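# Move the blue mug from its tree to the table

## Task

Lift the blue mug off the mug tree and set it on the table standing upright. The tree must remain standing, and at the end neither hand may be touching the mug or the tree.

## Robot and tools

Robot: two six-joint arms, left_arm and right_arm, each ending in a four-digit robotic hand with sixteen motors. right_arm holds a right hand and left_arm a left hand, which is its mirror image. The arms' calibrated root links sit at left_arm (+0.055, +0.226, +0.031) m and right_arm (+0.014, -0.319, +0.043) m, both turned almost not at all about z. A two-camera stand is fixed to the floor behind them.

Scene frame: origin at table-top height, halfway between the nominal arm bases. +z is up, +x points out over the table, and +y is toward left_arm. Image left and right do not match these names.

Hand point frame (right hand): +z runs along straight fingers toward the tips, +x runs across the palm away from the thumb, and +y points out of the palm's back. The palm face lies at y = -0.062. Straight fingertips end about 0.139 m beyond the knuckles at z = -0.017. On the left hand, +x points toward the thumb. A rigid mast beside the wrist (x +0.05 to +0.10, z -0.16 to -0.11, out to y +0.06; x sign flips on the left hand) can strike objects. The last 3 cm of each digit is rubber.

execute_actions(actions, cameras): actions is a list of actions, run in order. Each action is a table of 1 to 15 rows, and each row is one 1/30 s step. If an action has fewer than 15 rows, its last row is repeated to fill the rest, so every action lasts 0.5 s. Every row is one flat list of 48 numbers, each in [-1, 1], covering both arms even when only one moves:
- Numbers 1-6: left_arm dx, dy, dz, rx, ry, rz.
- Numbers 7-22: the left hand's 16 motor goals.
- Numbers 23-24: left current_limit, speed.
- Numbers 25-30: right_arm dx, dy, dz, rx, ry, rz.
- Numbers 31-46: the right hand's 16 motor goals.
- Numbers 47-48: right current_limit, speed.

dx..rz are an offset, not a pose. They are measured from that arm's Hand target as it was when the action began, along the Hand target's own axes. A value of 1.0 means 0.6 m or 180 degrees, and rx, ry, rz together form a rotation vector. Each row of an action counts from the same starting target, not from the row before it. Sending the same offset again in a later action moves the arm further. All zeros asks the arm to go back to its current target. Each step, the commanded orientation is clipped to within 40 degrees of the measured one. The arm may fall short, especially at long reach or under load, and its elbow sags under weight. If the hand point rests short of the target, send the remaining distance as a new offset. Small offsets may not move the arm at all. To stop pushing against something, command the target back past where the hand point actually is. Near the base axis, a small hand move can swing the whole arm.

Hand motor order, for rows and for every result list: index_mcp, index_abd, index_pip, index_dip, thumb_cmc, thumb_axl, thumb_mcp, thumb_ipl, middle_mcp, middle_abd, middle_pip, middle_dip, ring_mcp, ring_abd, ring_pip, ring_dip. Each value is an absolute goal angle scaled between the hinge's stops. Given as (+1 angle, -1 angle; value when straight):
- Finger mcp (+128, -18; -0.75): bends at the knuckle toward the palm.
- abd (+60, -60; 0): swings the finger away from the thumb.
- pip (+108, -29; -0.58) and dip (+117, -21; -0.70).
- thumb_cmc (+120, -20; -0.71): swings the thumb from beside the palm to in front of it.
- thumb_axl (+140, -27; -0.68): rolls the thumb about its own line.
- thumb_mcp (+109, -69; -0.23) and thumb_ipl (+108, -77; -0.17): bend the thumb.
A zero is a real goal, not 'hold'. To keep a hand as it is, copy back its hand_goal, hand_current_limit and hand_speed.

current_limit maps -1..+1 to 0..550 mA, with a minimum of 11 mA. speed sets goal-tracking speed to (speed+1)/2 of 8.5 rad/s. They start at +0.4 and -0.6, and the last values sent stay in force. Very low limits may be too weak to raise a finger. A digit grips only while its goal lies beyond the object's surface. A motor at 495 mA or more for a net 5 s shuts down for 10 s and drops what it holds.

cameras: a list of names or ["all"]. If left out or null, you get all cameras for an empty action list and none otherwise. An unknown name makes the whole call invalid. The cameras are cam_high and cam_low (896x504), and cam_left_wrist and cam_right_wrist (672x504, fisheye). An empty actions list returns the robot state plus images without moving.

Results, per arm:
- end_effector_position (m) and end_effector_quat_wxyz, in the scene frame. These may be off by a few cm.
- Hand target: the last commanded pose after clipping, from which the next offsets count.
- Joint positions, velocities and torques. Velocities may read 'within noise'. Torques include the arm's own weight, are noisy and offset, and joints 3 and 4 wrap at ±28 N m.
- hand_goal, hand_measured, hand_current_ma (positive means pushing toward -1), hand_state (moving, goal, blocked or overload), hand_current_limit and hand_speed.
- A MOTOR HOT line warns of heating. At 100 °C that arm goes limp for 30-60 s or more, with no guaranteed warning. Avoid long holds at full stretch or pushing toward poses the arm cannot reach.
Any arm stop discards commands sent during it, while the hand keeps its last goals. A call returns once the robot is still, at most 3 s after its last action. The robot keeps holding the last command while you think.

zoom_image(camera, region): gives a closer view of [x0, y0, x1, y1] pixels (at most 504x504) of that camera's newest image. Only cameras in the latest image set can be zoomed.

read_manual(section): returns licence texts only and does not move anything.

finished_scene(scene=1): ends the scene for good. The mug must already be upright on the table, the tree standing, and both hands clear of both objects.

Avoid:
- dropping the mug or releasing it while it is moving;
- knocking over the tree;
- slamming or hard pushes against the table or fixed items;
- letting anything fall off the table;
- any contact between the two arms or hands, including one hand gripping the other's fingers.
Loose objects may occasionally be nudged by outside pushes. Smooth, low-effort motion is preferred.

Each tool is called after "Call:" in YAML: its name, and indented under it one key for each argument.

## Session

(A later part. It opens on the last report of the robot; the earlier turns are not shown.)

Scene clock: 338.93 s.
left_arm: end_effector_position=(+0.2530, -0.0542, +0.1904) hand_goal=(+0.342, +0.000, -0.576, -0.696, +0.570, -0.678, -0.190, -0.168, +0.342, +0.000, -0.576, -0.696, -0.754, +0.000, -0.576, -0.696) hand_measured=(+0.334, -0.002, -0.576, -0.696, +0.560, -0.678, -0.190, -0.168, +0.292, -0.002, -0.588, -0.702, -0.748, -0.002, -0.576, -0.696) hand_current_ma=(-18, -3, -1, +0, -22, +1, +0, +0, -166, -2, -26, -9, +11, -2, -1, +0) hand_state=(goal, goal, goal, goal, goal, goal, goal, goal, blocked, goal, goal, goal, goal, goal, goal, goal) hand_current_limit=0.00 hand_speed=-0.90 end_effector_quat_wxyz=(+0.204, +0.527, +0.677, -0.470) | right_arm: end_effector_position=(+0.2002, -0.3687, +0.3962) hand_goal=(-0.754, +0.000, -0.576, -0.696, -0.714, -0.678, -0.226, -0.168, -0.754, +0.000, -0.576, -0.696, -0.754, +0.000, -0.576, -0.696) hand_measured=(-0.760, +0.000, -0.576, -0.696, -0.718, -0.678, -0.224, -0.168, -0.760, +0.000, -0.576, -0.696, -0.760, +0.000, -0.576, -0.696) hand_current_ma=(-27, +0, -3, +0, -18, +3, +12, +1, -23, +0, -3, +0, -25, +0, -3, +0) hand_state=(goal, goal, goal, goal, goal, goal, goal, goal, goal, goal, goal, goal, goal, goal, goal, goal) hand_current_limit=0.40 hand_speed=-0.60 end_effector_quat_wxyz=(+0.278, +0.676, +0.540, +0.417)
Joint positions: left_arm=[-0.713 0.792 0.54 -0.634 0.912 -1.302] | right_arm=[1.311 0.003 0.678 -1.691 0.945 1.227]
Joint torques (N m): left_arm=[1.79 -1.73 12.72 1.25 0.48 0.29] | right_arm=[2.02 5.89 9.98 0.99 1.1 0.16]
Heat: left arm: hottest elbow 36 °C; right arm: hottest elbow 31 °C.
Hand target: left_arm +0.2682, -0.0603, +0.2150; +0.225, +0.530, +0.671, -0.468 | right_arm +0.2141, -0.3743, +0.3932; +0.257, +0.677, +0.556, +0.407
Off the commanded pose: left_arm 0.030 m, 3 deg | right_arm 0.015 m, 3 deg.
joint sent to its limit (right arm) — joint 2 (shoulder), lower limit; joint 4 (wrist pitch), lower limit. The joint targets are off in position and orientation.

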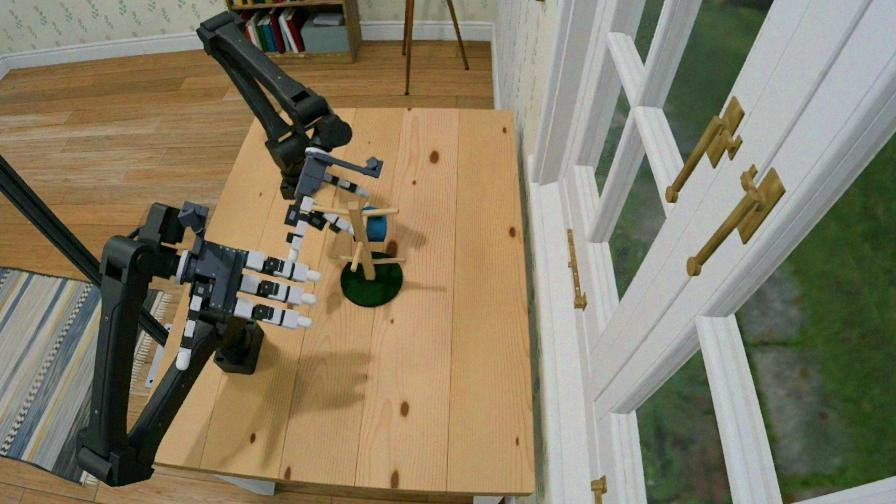

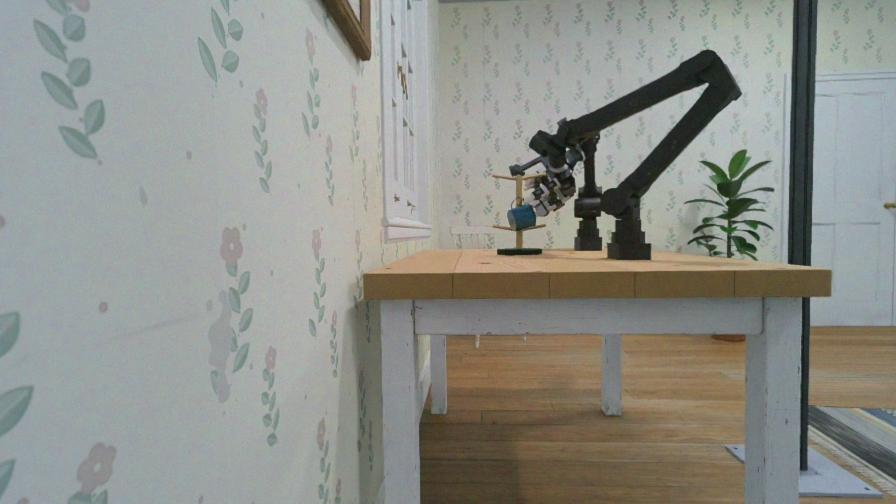

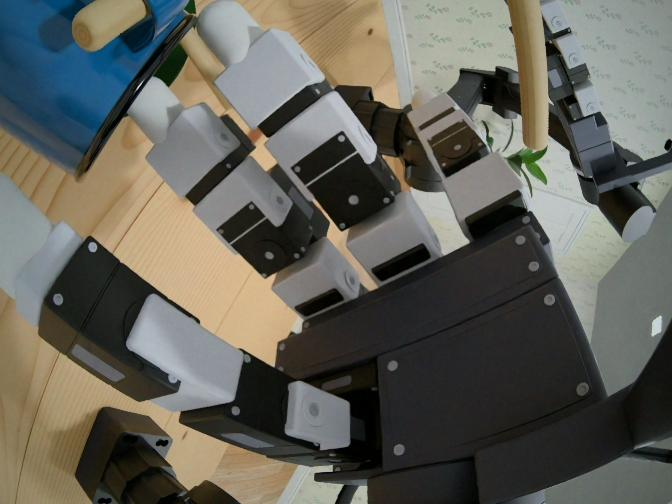

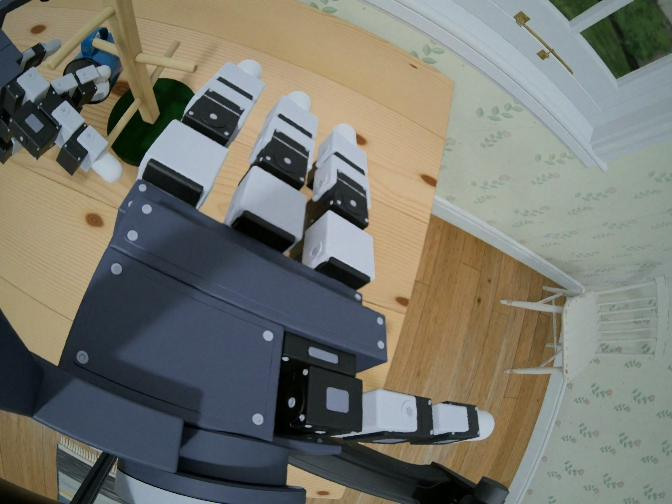

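Call:
execute_actions:
  actions:
    - [[0,-0.02,0,0,0,0,0.205,0,-0.576,-0.696,0.571,-0.678,-0.393,-0.168,0.205,0,-0.576,-0.696,-0.754,0,-0.576,-0.696,0.4,-0.8,0,0,0,0,0,0,-0.754,0,-0.576,-0.696,-0.714,-0.678,-0.226,-0.168,-0.754,0,-0.576,-0.696,-0.754,0,-0.576,-0.696,0.4,-0.6]]
    - [[0.0,-0.03,0,0,0,0,0.205,0,-0.576,-0.696,0.571,-0.678,-0.393,-0.168,0.205,0,-0.576,-0.696,-0.754,0,-0.576,-0.696,0.4,-0.8,0,0,0,0,0,0,-0.754,0,-0.576,-0.696,-0.714,-0.678,-0.226,-0.168,-0.754,0,-0.576,-0.696,-0.754,0,-0.576,-0.696,0.4,-0.6]]
    - [[0.035,0,0.06,0,0,0,0.205,0,-0.576,-0.696,0.571,-0.678,-0.393,-0.168,0.205,0,-0.576,-0.696,-0.754,0,-0.576,-0.696,0.4,-0.8,0,0,0,0,0,0,-0.754,0,-0.576,-0.696,-0.714,-0.678,-0.226,-0.168,-0.754,0,-0.576,-0.696,-0.754,0,-0.576,-0.696,0.4,-0.6]]
  cameras: ["cam_left_wrist", "cam_right_wrist", "cam_low", "cam_high"]

Call:
zoom_image:
  camera: "cam_right_wrist"
  region: [0, 0, 160, 120]

Call:
zoom_image:
  camera: "cam_low"
  region: [480, 130, 600, 260]

Call:
zoom_image:
  camera: "cam_high"
  region: [280, 160, 410, 260]

Scene clock: 383.80 s.
left_arm: end_effector_position=(+0.2276, -0.0748, +0.1891) hand_goal=(+0.204, +0.000, -0.576, -0.696, +0.570, -0.678, -0.394, -0.168, +0.204, +0.000, -0.576, -0.696, -0.754, +0.000, -0.576, -0.696) hand_measured=(+0.204, -0.002, -0.576, -0.696, +0.560, -0.678, -0.386, -0.168, +0.204, +0.000, -0.580, -0.698, -0.748, -0.002, -0.576, -0.696) hand_current_ma=(-1, -3, -1, +0, -22, +1, +19, +0, -1, -1, -4, -4, +11, -2, -1, +0) hand_state=(goal, goal, goal, goal, goal, goal, goal, goal, goal, goal, goal, goal, goal, goal, goal, goal) hand_current_limit=0.40 hand_speed=-0.80 end_effector_quat_wxyz=(+0.221, +0.528, +0.676, -0.464) | right_arm: end_effector_position=(+0.2002, -0.3687, +0.3962) hand_goal=(-0.754, +0.000, -0.576, -0.696, -0.714, -0.678, -0.226, -0.168, -0.754, +0.000, -0.576, -0.696, -0.754, +0.000, -0.576, -0.696) hand_measured=(-0.760, +0.000, -0.576, -0.696, -0.718, -0.678, -0.224, -0.168, -0.760, +0.000, -0.576, -0.696, -0.760, +0.000, -0.576, -0.696) hand_current_ma=(-27, +0, -3, +0, -18, +3, +12, +1, -23, +0, -3, +0, -25, +0, -3, +0) hand_state=(goal, goal, goal, goal, goal, goal, goal, goal, goal, goal, goal, goal, goal, goal, goal, goal) hand_current_limit=0.40 hand_speed=-0.60 end_effector_quat_wxyz=(+0.278, +0.676, +0.540, +0.417)
Joint positions: left_arm=[-0.881 0.737 0.486 -0.469 0.773 -1.486] | right_arm=[1.311 0.003 0.678 -1.691 0.945 1.227]
Joint torques (N m): left_arm=[-0.44 -1.61 9.09 2.93 0.32 0.04] | right_arm=[2.02 5.89 9.99 1.01 1.1 0.16]
Heat: left arm: hottest elbow 36 °C; right arm: hottest elbow 31 °C.
Hand target: left_arm +0.2266, -0.0811, +0.1936; +0.225, +0.530, +0.671, -0.468 | right_arm +0.2141, -0.3743, +0.3932; +0.257, +0.677, +0.556, +0.407
Off the commanded pose: left_arm 0.008 m, 1 deg | right_arm 0.015 m, 3 deg.
joint sent to its limit (right arm) — joint 2 (shoulder), lower limit; joint 4 (wrist pitch), lower limit. The joint targets are off in position and orientation.

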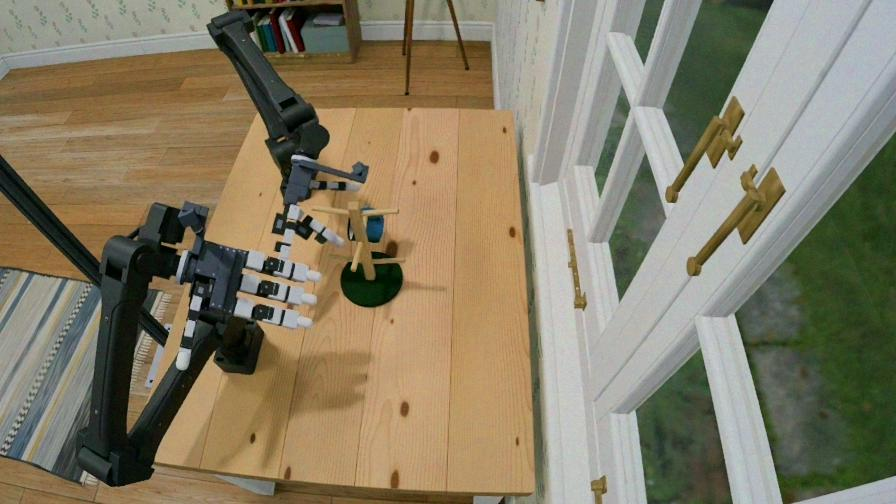

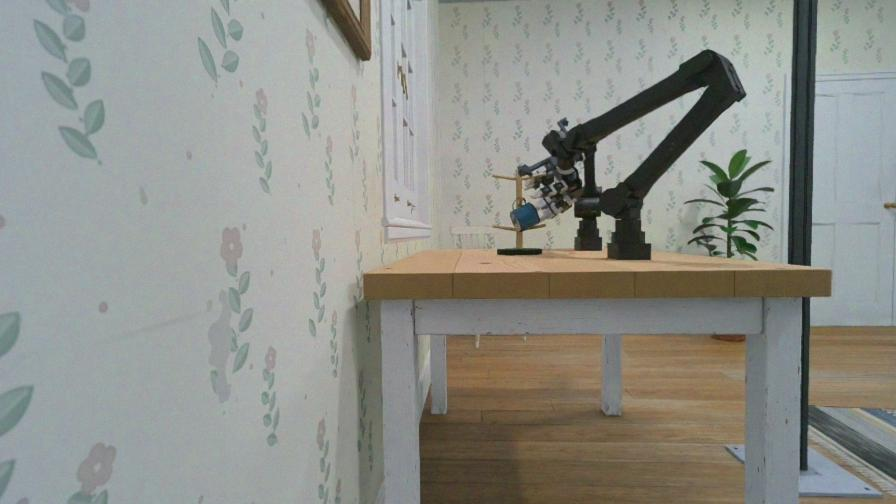

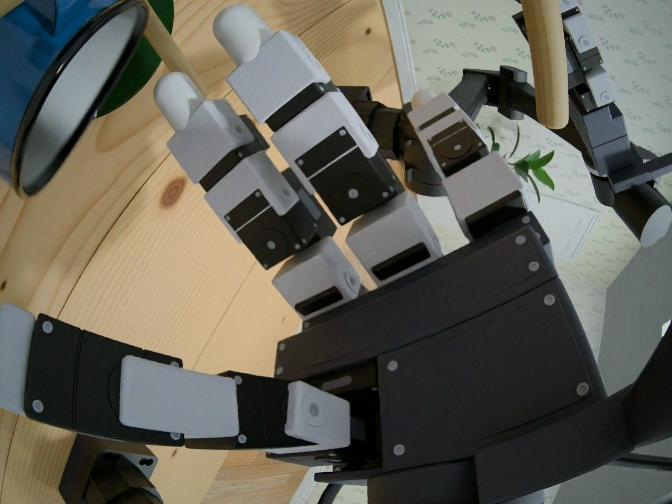

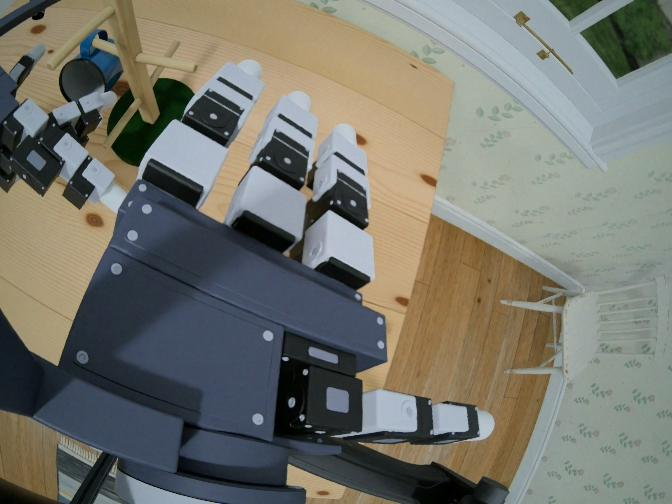

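Scaled by 3.150 from the camera's 672x504 image, which has a finer 960x720 frame.

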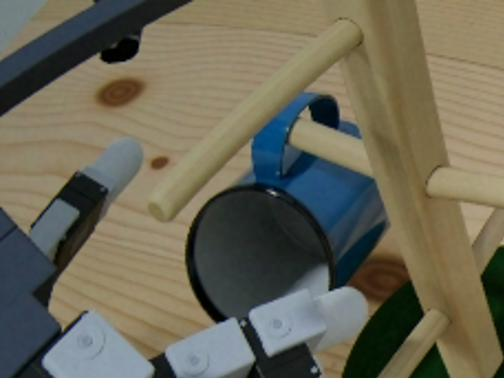

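Scaled by 3.877 from the camera's 896x504 image, which has a finer 1280x720 frame.

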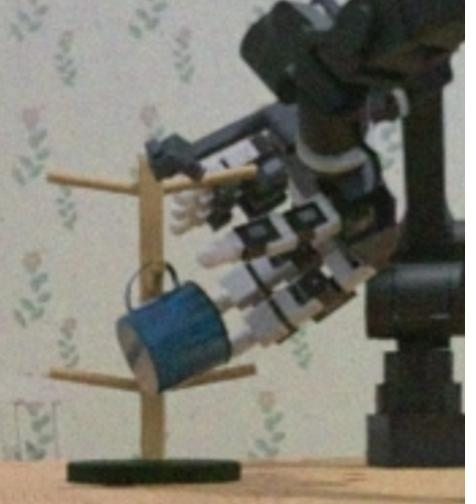

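Scaled by 3.877 from the camera's 896x504 image, which has a finer 1280x720 frame.

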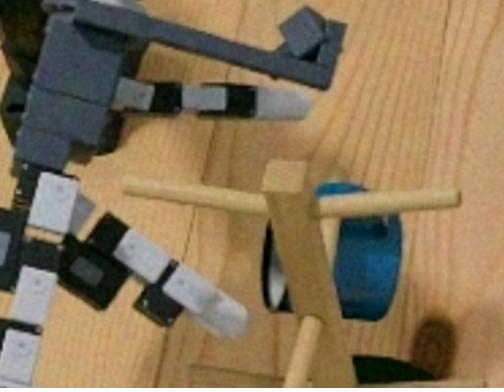

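Call:
execute_actions:
  actions:
    - [[0.0433,0,0.0367,0,0,0,0.205,0,-0.576,-0.696,0.571,-0.678,-0.393,-0.168,0.205,0,-0.576,-0.696,-0.754,0,-0.576,-0.696,0.4,-0.8,0,0,0,0,0,0,-0.754,0,-0.576,-0.696,-0.714,-0.678,-0.226,-0.168,-0.754,0,-0.576,-0.696,-0.754,0,-0.576,-0.696,0.4,-0.6]]
  cameras: ["cam_left_wrist", "cam_right_wrist", "cam_low", "cam_high"]

Call:
zoom_image:
  camera: "cam_right_wrist"
  region: [0, 0, 160, 120]

Call:
zoom_image:
  camera: "cam_left_wrist"
  region: [0, 0, 300, 220]

Call:
zoom_image:
  camera: "cam_low"
  region: [480, 130, 600, 260]

Call:
zoom_image:
  camera: "cam_high"
  region: [280, 160, 410, 260]

Scene clock: 398.60 s.
left_arm: end_effector_position=(+0.2145, -0.0801, +0.1570) hand_goal=(+0.204, +0.000, -0.576, -0.696, +0.570, -0.678, -0.394, -0.168, +0.204, +0.000, -0.576, -0.696, -0.754, +0.000, -0.576, -0.696) hand_measured=(+0.204, -0.002, -0.576, -0.696, +0.560, -0.678, -0.386, -0.168, +0.204, +0.000, -0.580, -0.698, -0.748, -0.002, -0.576, -0.696) hand_current_ma=(-1, -3, -1, +0, -22, +1, +19, +0, -1, -1, -4, -4, +11, -2, -1, +0) hand_state=(goal, goal, goal, goal, goal, goal, goal, goal, goal, goal, goal, goal, goal, goal, goal, goal) hand_current_limit=0.40 hand_speed=-0.80 end_effector_quat_wxyz=(+0.220, +0.528, +0.677, -0.463) | right_arm: end_effector_position=(+0.2002, -0.3687, +0.3962) hand_goal=(-0.754, +0.000, -0.576, -0.696, -0.714, -0.678, -0.226, -0.168, -0.754, +0.000, -0.576, -0.696, -0.754, +0.000, -0.576, -0.696) hand_measured=(-0.760, +0.000, -0.576, -0.696, -0.718, -0.678, -0.224, -0.168, -0.760, +0.000, -0.576, -0.696, -0.760, +0.000, -0.576, -0.696) hand_current_ma=(-27, +0, -3, +0, -18, +3, +12, +1, -23, +0, -3, +0, -25, +0, -3, +0) hand_state=(goal, goal, goal, goal, goal, goal, goal, goal, goal, goal, goal, goal, goal, goal, goal, goal) hand_current_limit=0.40 hand_speed=-0.60 end_effector_quat_wxyz=(+0.278, +0.676, +0.540, +0.417)
Joint positions: left_arm=[-0.947 0.76 0.402 -0.326 0.721 -1.542] | right_arm=[1.311 0.003 0.678 -1.691 0.945 1.227]
Joint torques (N m): left_arm=[-0.26 -1.44 9.07 3.07 0.25 0.05] | right_arm=[2.02 5.89 9.98 1.01 1.1 0.16]
Heat: left arm: hottest elbow 36 °C; right arm: hottest elbow 31 °C.
Hand target: left_arm +0.2136, -0.0871, +0.1626; +0.225, +0.530, +0.671, -0.468 | right_arm +0.2141, -0.3743, +0.3932; +0.257, +0.677, +0.556, +0.407
Off the commanded pose: left_arm 0.009 m, 1 deg | right_arm 0.015 m, 3 deg.
joint sent to its limit (right arm) — joint 2 (shoulder), lower limit; joint 4 (wrist pitch), lower limit. The joint targets are off in position and orientation.

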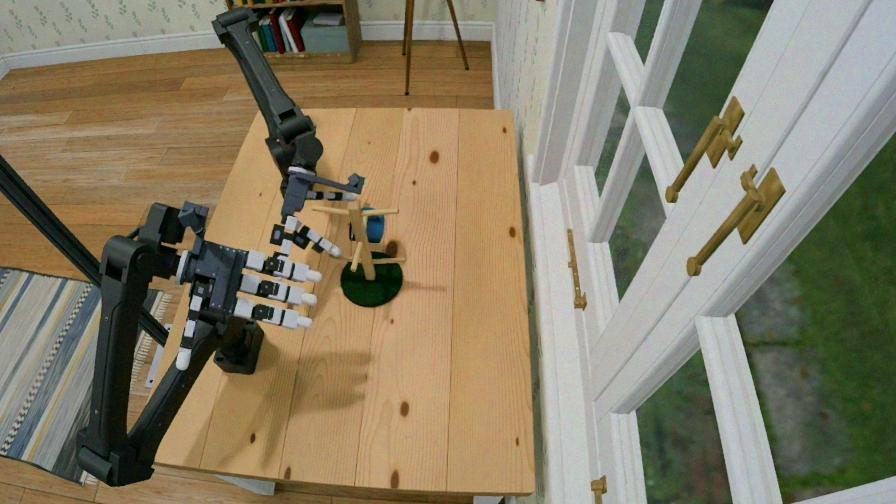

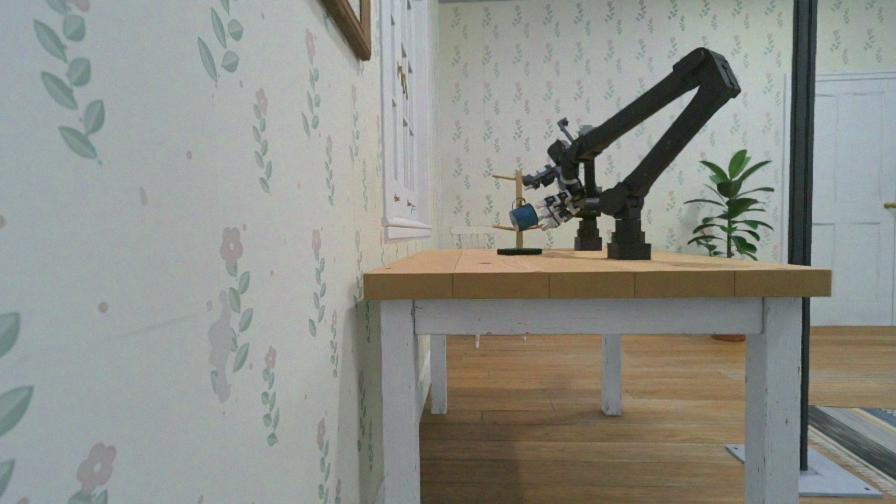

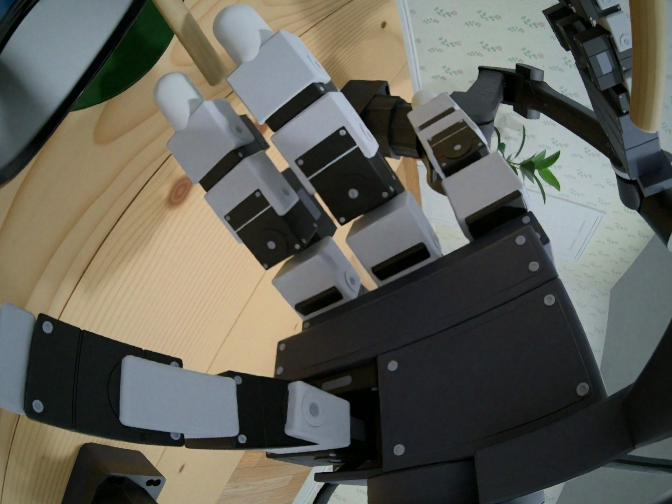

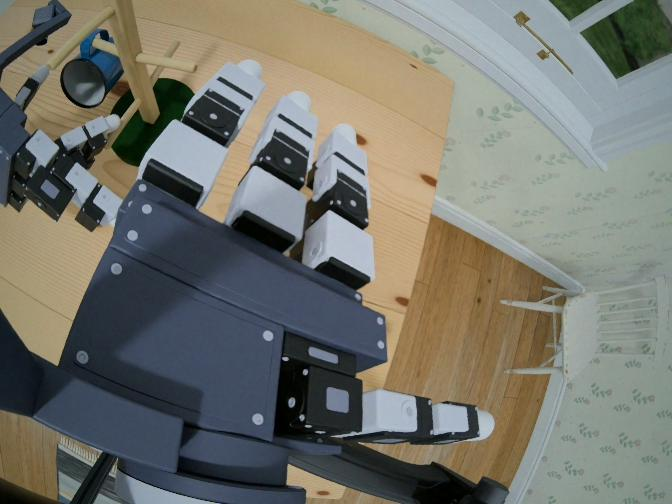

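Scaled by 3.150 from the camera's 672x504 image, which has a finer 960x720 frame.

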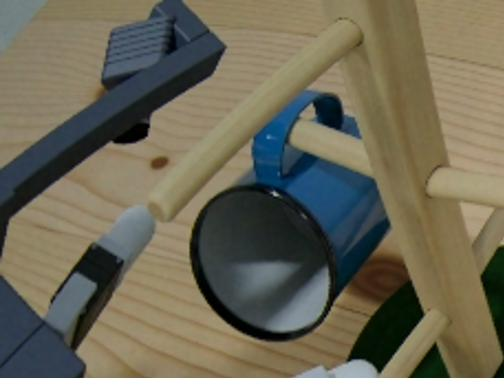

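Scaled by 1.680 from the camera's 672x504 image, which has a finer 960x720 frame.

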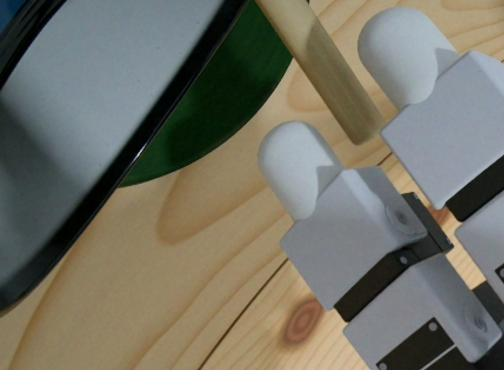

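Scaled by 3.877 from the camera's 896x504 image, which has a finer 1280x720 frame.

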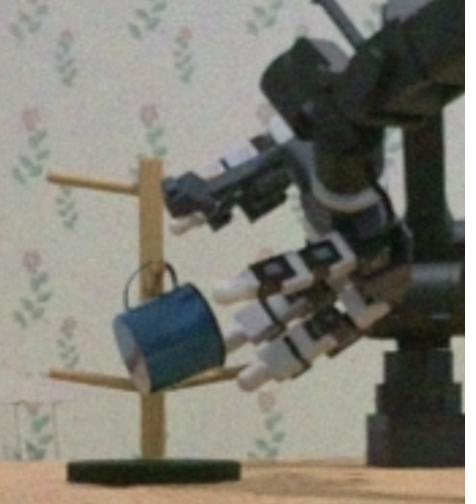

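Scaled by 3.877 from the camera's 896x504 image, which has a finer 1280x720 frame.

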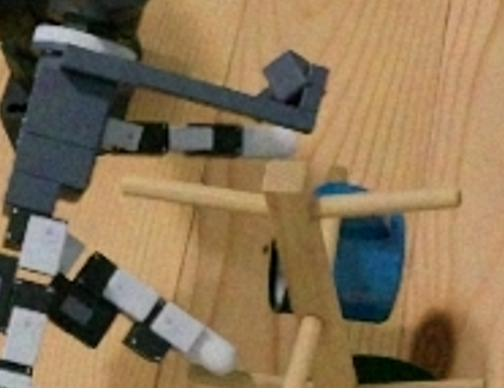

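Call:
execute_actions:
  actions:
    - [[0,0,-0.035,0,0,0,0.26,0,-0.576,-0.696,0.571,-0.678,-0.393,-0.168,0.26,0,-0.576,-0.696,-0.754,0,-0.576,-0.696,0.4,-0.8,0,0,0,0,0,0,-0.754,0,-0.576,-0.696,-0.714,-0.678,-0.226,-0.168,-0.754,0,-0.576,-0.696,-0.754,0,-0.576,-0.696,0.4,-0.6]]
  cameras: ["cam_left_wrist", "cam_right_wrist", "cam_low", "cam_high"]

Call:
zoom_image:
  camera: "cam_right_wrist"
  region: [0, 0, 160, 120]

Call:
zoom_image:
  camera: "cam_left_wrist"
  region: [0, 0, 300, 220]

Call:
zoom_image:
  camera: "cam_low"
  region: [480, 130, 600, 260]

Call:
zoom_image:
  camera: "cam_high"
  region: [280, 160, 410, 260]

Scene clock: 410.07 s.
left_arm: end_effector_position=(+0.2113, -0.0681, +0.1623) hand_goal=(+0.260, +0.000, -0.576, -0.696, +0.570, -0.678, -0.394, -0.168, +0.260, +0.000, -0.576, -0.696, -0.754, +0.000, -0.576, -0.696) hand_measured=(+0.252, -0.002, -0.576, -0.696, +0.560, -0.678, -0.386, -0.168, +0.252, +0.000, -0.580, -0.698, -0.748, -0.002, -0.576, -0.696) hand_current_ma=(-14, -3, -1, +0, -22, +1, +19, +0, -14, -1, -4, -4, +11, -2, -1, +0) hand_state=(goal, goal, goal, goal, goal, goal, goal, goal, goal, goal, goal, goal, goal, goal, goal, goal) hand_current_limit=0.40 hand_speed=-0.80 end_effector_quat_wxyz=(+0.215, +0.529, +0.674, -0.468) | right_arm: end_effector_position=(+0.2002, -0.3687, +0.3962) hand_goal=(-0.754, +0.000, -0.576, -0.696, -0.714, -0.678, -0.226, -0.168, -0.754, +0.000, -0.576, -0.696, -0.754, +0.000, -0.576, -0.696) hand_measured=(-0.760, +0.000, -0.576, -0.696, -0.718, -0.678, -0.224, -0.168, -0.760, +0.000, -0.576, -0.696, -0.760, +0.000, -0.576, -0.696) hand_current_ma=(-27, +0, -3, +0, -18, +3, +12, +1, -23, +0, -3, +0, -25, +0, -3, +0) hand_state=(goal, goal, goal, goal, goal, goal, goal, goal, goal, goal, goal, goal, goal, goal, goal, goal) hand_current_limit=0.40 hand_speed=-0.60 end_effector_quat_wxyz=(+0.278, +0.676, +0.540, +0.417)
Joint positions: left_arm=[-0.909 0.708 0.402 -0.402 0.766 -1.51] | right_arm=[1.311 0.003 0.678 -1.691 0.945 1.227]
Joint torques (N m): left_arm=[1.49 -1.44 10.02 1.52 0.51 0.32] | right_arm=[2.02 5.89 9.98 0.99 1.1 0.17]
Heat: left arm: hottest elbow 36 °C; right arm: hottest elbow 31 °C.
Hand target: left_arm +0.2177, -0.0689, +0.1723; +0.225, +0.530, +0.671, -0.468 | right_arm +0.2141, -0.3743, +0.3932; +0.257, +0.677, +0.556, +0.407
Off the commanded pose: left_arm 0.012 m, 1 deg | right_arm 0.015 m, 3 deg.
joint sent to its limit (right arm) — joint 2 (shoulder), lower limit; joint 4 (wrist pitch), lower limit. The joint targets are off in position and orientation.

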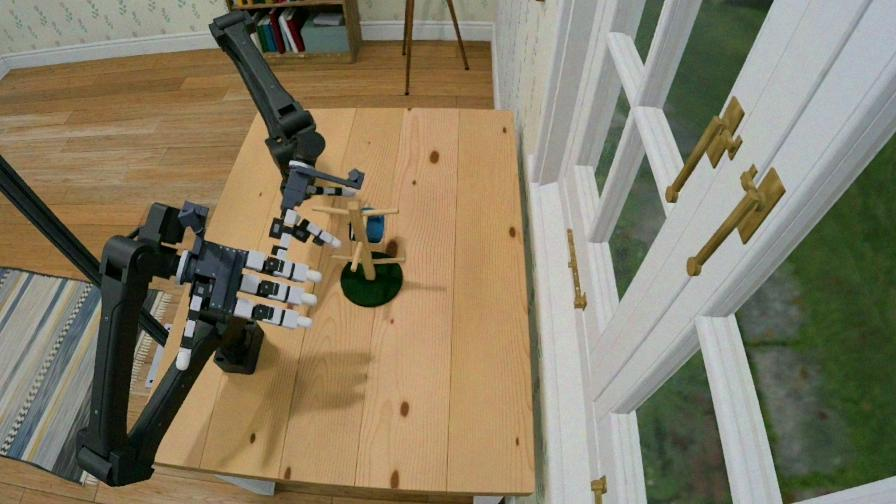

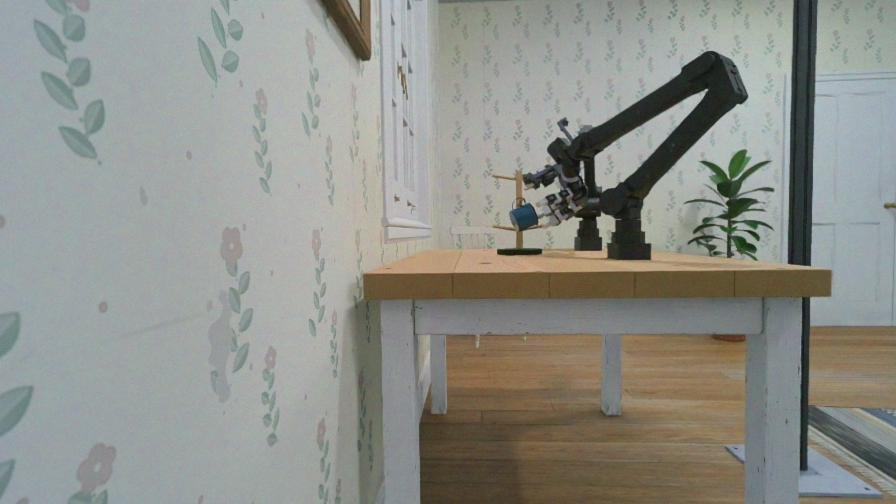

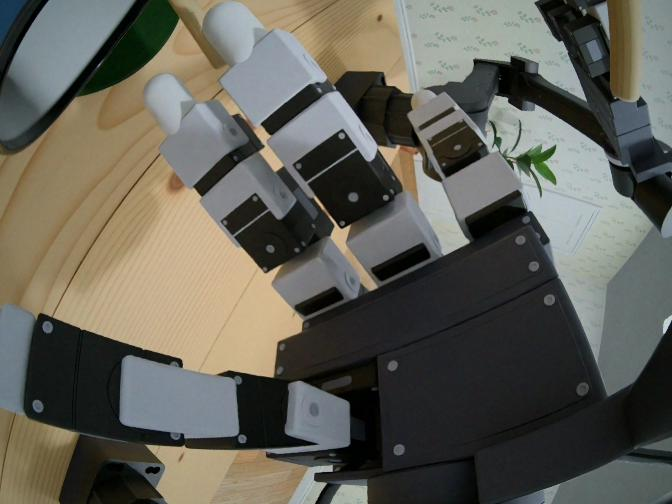

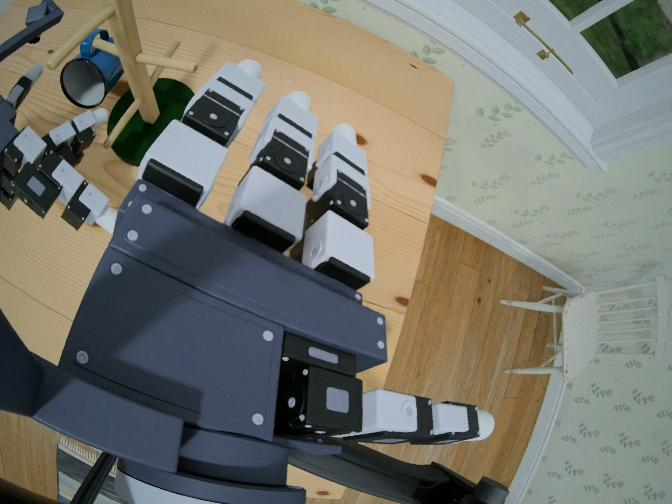

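Scaled by 3.150 from the camera's 672x504 image, which has a finer 960x720 frame.

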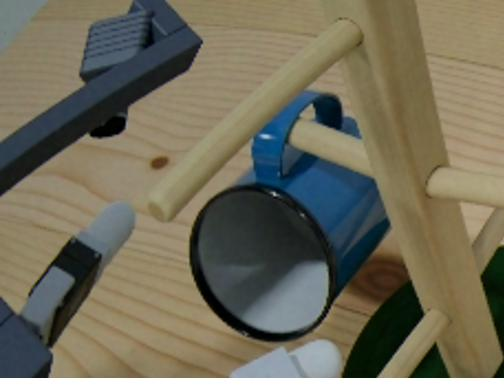

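Scaled by 1.680 from the camera's 672x504 image, which has a finer 960x720 frame.

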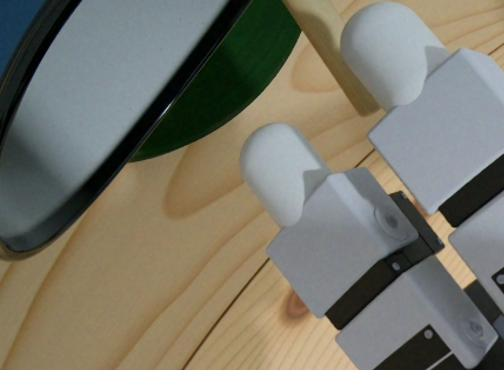

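Scaled by 3.877 from the camera's 896x504 image, which has a finer 1280x720 frame.

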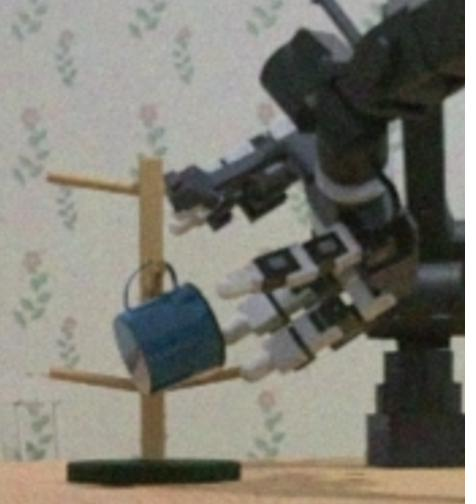

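Scaled by 3.877 from the camera's 896x504 image, which has a finer 1280x720 frame.

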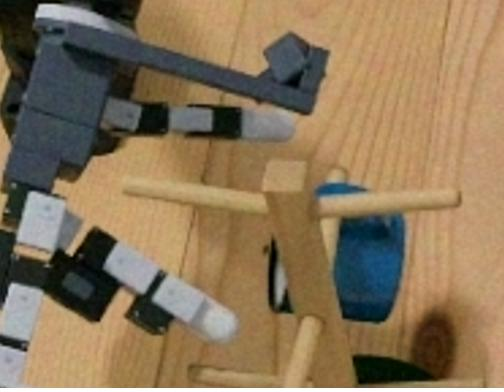

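Call:
execute_actions:
  actions:
    - [[0,0.035,0,0,0,0,0.26,0,-0.576,-0.696,0.571,-0.678,-0.393,-0.168,0.26,0,-0.576,-0.696,-0.754,0,-0.576,-0.696,0.4,-0.8,0,0,0,0,0,0,-0.754,0,-0.576,-0.696,-0.714,-0.678,-0.226,-0.168,-0.754,0,-0.576,-0.696,-0.754,0,-0.576,-0.696,0.4,-0.6]]
  cameras: ["cam_left_wrist", "cam_right_wrist", "cam_low", "cam_high"]

Call:
zoom_image:
  camera: "cam_right_wrist"
  region: [0, 0, 160, 120]

Call:
zoom_image:
  camera: "cam_left_wrist"
  region: [0, 0, 300, 220]

Call:
zoom_image:
  camera: "cam_low"
  region: [480, 130, 600, 260]

Call:
zoom_image:
  camera: "cam_high"
  region: [280, 160, 410, 260]

Scene clock: 417.60 s.
left_arm: end_effector_position=(+0.2268, -0.0632, +0.1500) hand_goal=(+0.260, +0.000, -0.576, -0.696, +0.570, -0.678, -0.394, -0.168, +0.260, +0.000, -0.576, -0.696, -0.754, +0.000, -0.576, -0.696) hand_measured=(+0.254, -0.002, -0.576, -0.696, +0.560, -0.678, -0.386, -0.168, +0.254, +0.000, -0.580, -0.698, -0.748, -0.002, -0.576, -0.696) hand_current_ma=(-12, -3, -1, +0, -22, +1, +19, +0, -12, -1, -4, -4, +11, -2, -1, +0) hand_state=(goal, goal, goal, goal, goal, goal, goal, goal, goal, goal, goal, goal, goal, goal, goal, goal) hand_current_limit=0.40 hand_speed=-0.80 end_effector_quat_wxyz=(+0.210, +0.528, +0.678, -0.467) | right_arm: end_effector_position=(+0.2002, -0.3687, +0.3962) hand_goal=(-0.754, +0.000, -0.576, -0.696, -0.714, -0.678, -0.226, -0.168, -0.754, +0.000, -0.576, -0.696, -0.754, +0.000, -0.576, -0.696) hand_measured=(-0.760, +0.000, -0.576, -0.696, -0.718, -0.678, -0.224, -0.168, -0.760, +0.000, -0.576, -0.696, -0.760, +0.000, -0.576, -0.696) hand_current_ma=(-27, +0, -3, +0, -18, +3, +12, +1, -23, +0, -3, +0, -25, +0, -3, +0) hand_state=(goal, goal, goal, goal, goal, goal, goal, goal, goal, goal, goal, goal, goal, goal, goal, goal) hand_current_limit=0.40 hand_speed=-0.60 end_effector_quat_wxyz=(+0.278, +0.676, +0.540, +0.417)
Joint positions: left_arm=[-0.836 0.768 0.402 -0.402 0.819 -1.442] | right_arm=[1.311 0.003 0.678 -1.691 0.945 1.227]
Joint torques (N m): left_arm=[1.61 -1.49 10.67 1.98 0.59 0.3] | right_arm=[2.02 5.89 9.99 0.99 1.1 0.17]
Heat: left arm: hottest elbow 36 °C; right arm: hottest elbow 31 °C.
Hand target: left_arm +0.2370, -0.0689, +0.1641; +0.225, +0.530, +0.671, -0.468 | right_arm +0.2141, -0.3743, +0.3932; +0.257, +0.677, +0.556, +0.407
Off the commanded pose: left_arm 0.018 m, 2 deg | right_arm 0.015 m, 3 deg.
joint sent to its limit (right arm) — joint 2 (shoulder), lower limit; joint 4 (wrist pitch), lower limit. The joint targets are off in position and orientation.

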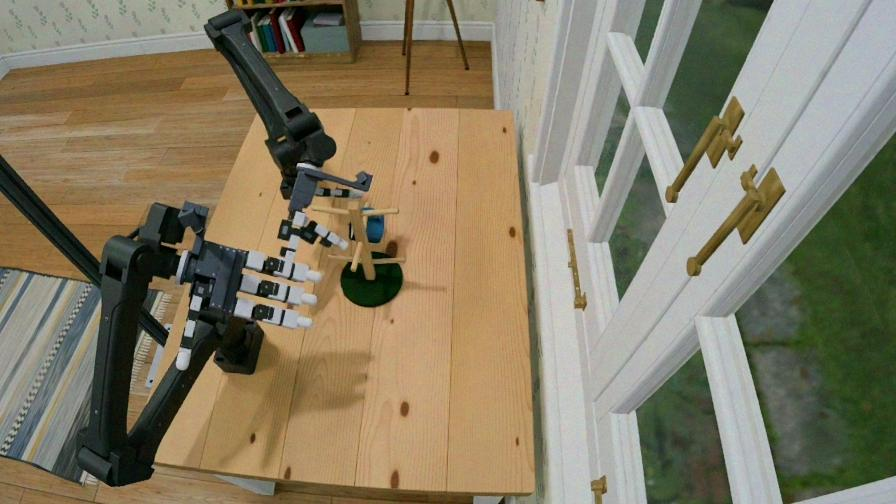

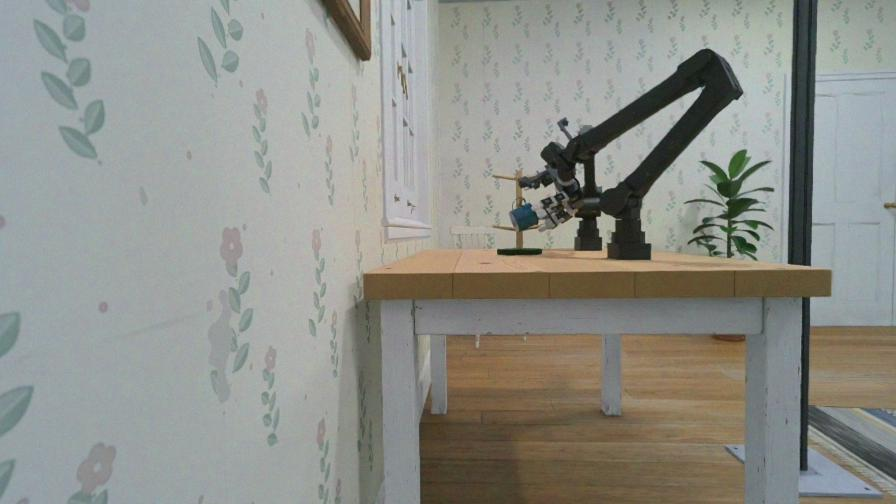

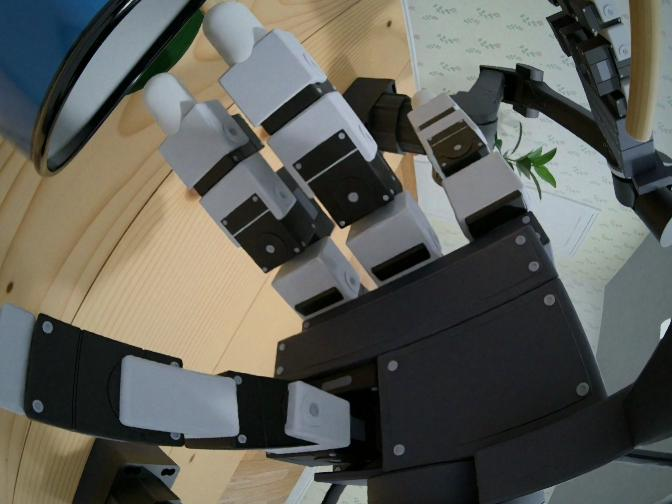

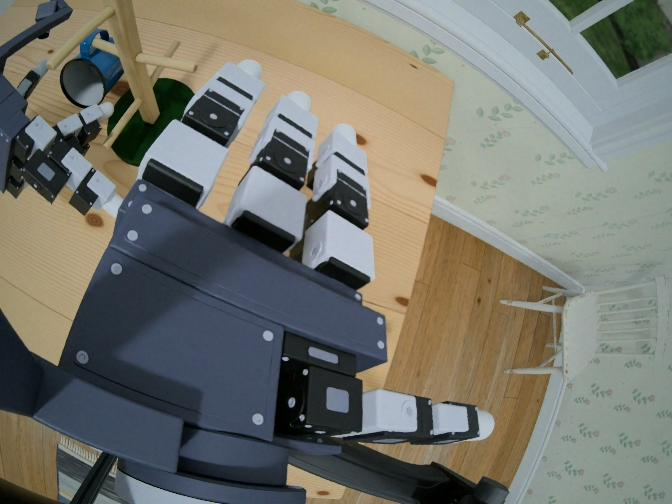

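Scaled by 3.150 from the camera's 672x504 image, which has a finer 960x720 frame.

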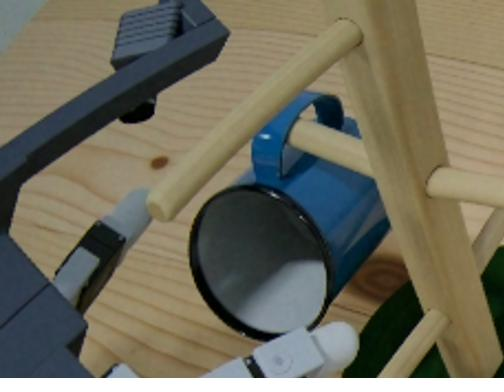

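Scaled by 1.680 from the camera's 672x504 image, which has a finer 960x720 frame.

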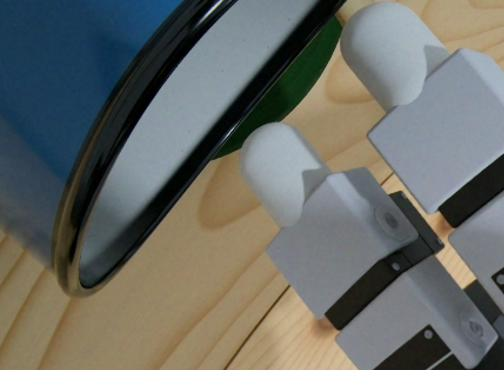

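Scaled by 3.877 from the camera's 896x504 image, which has a finer 1280x720 frame.

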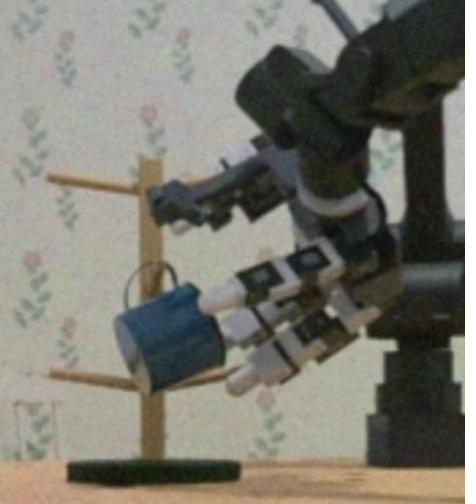

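Scaled by 3.877 from the camera's 896x504 image, which has a finer 1280x720 frame.

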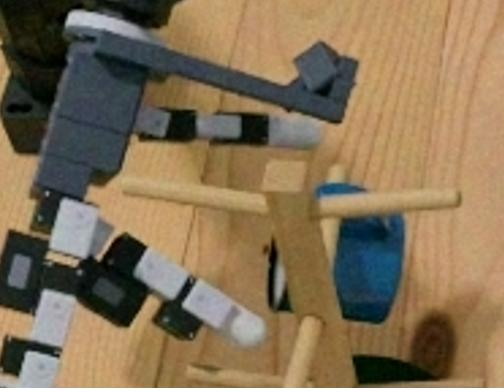

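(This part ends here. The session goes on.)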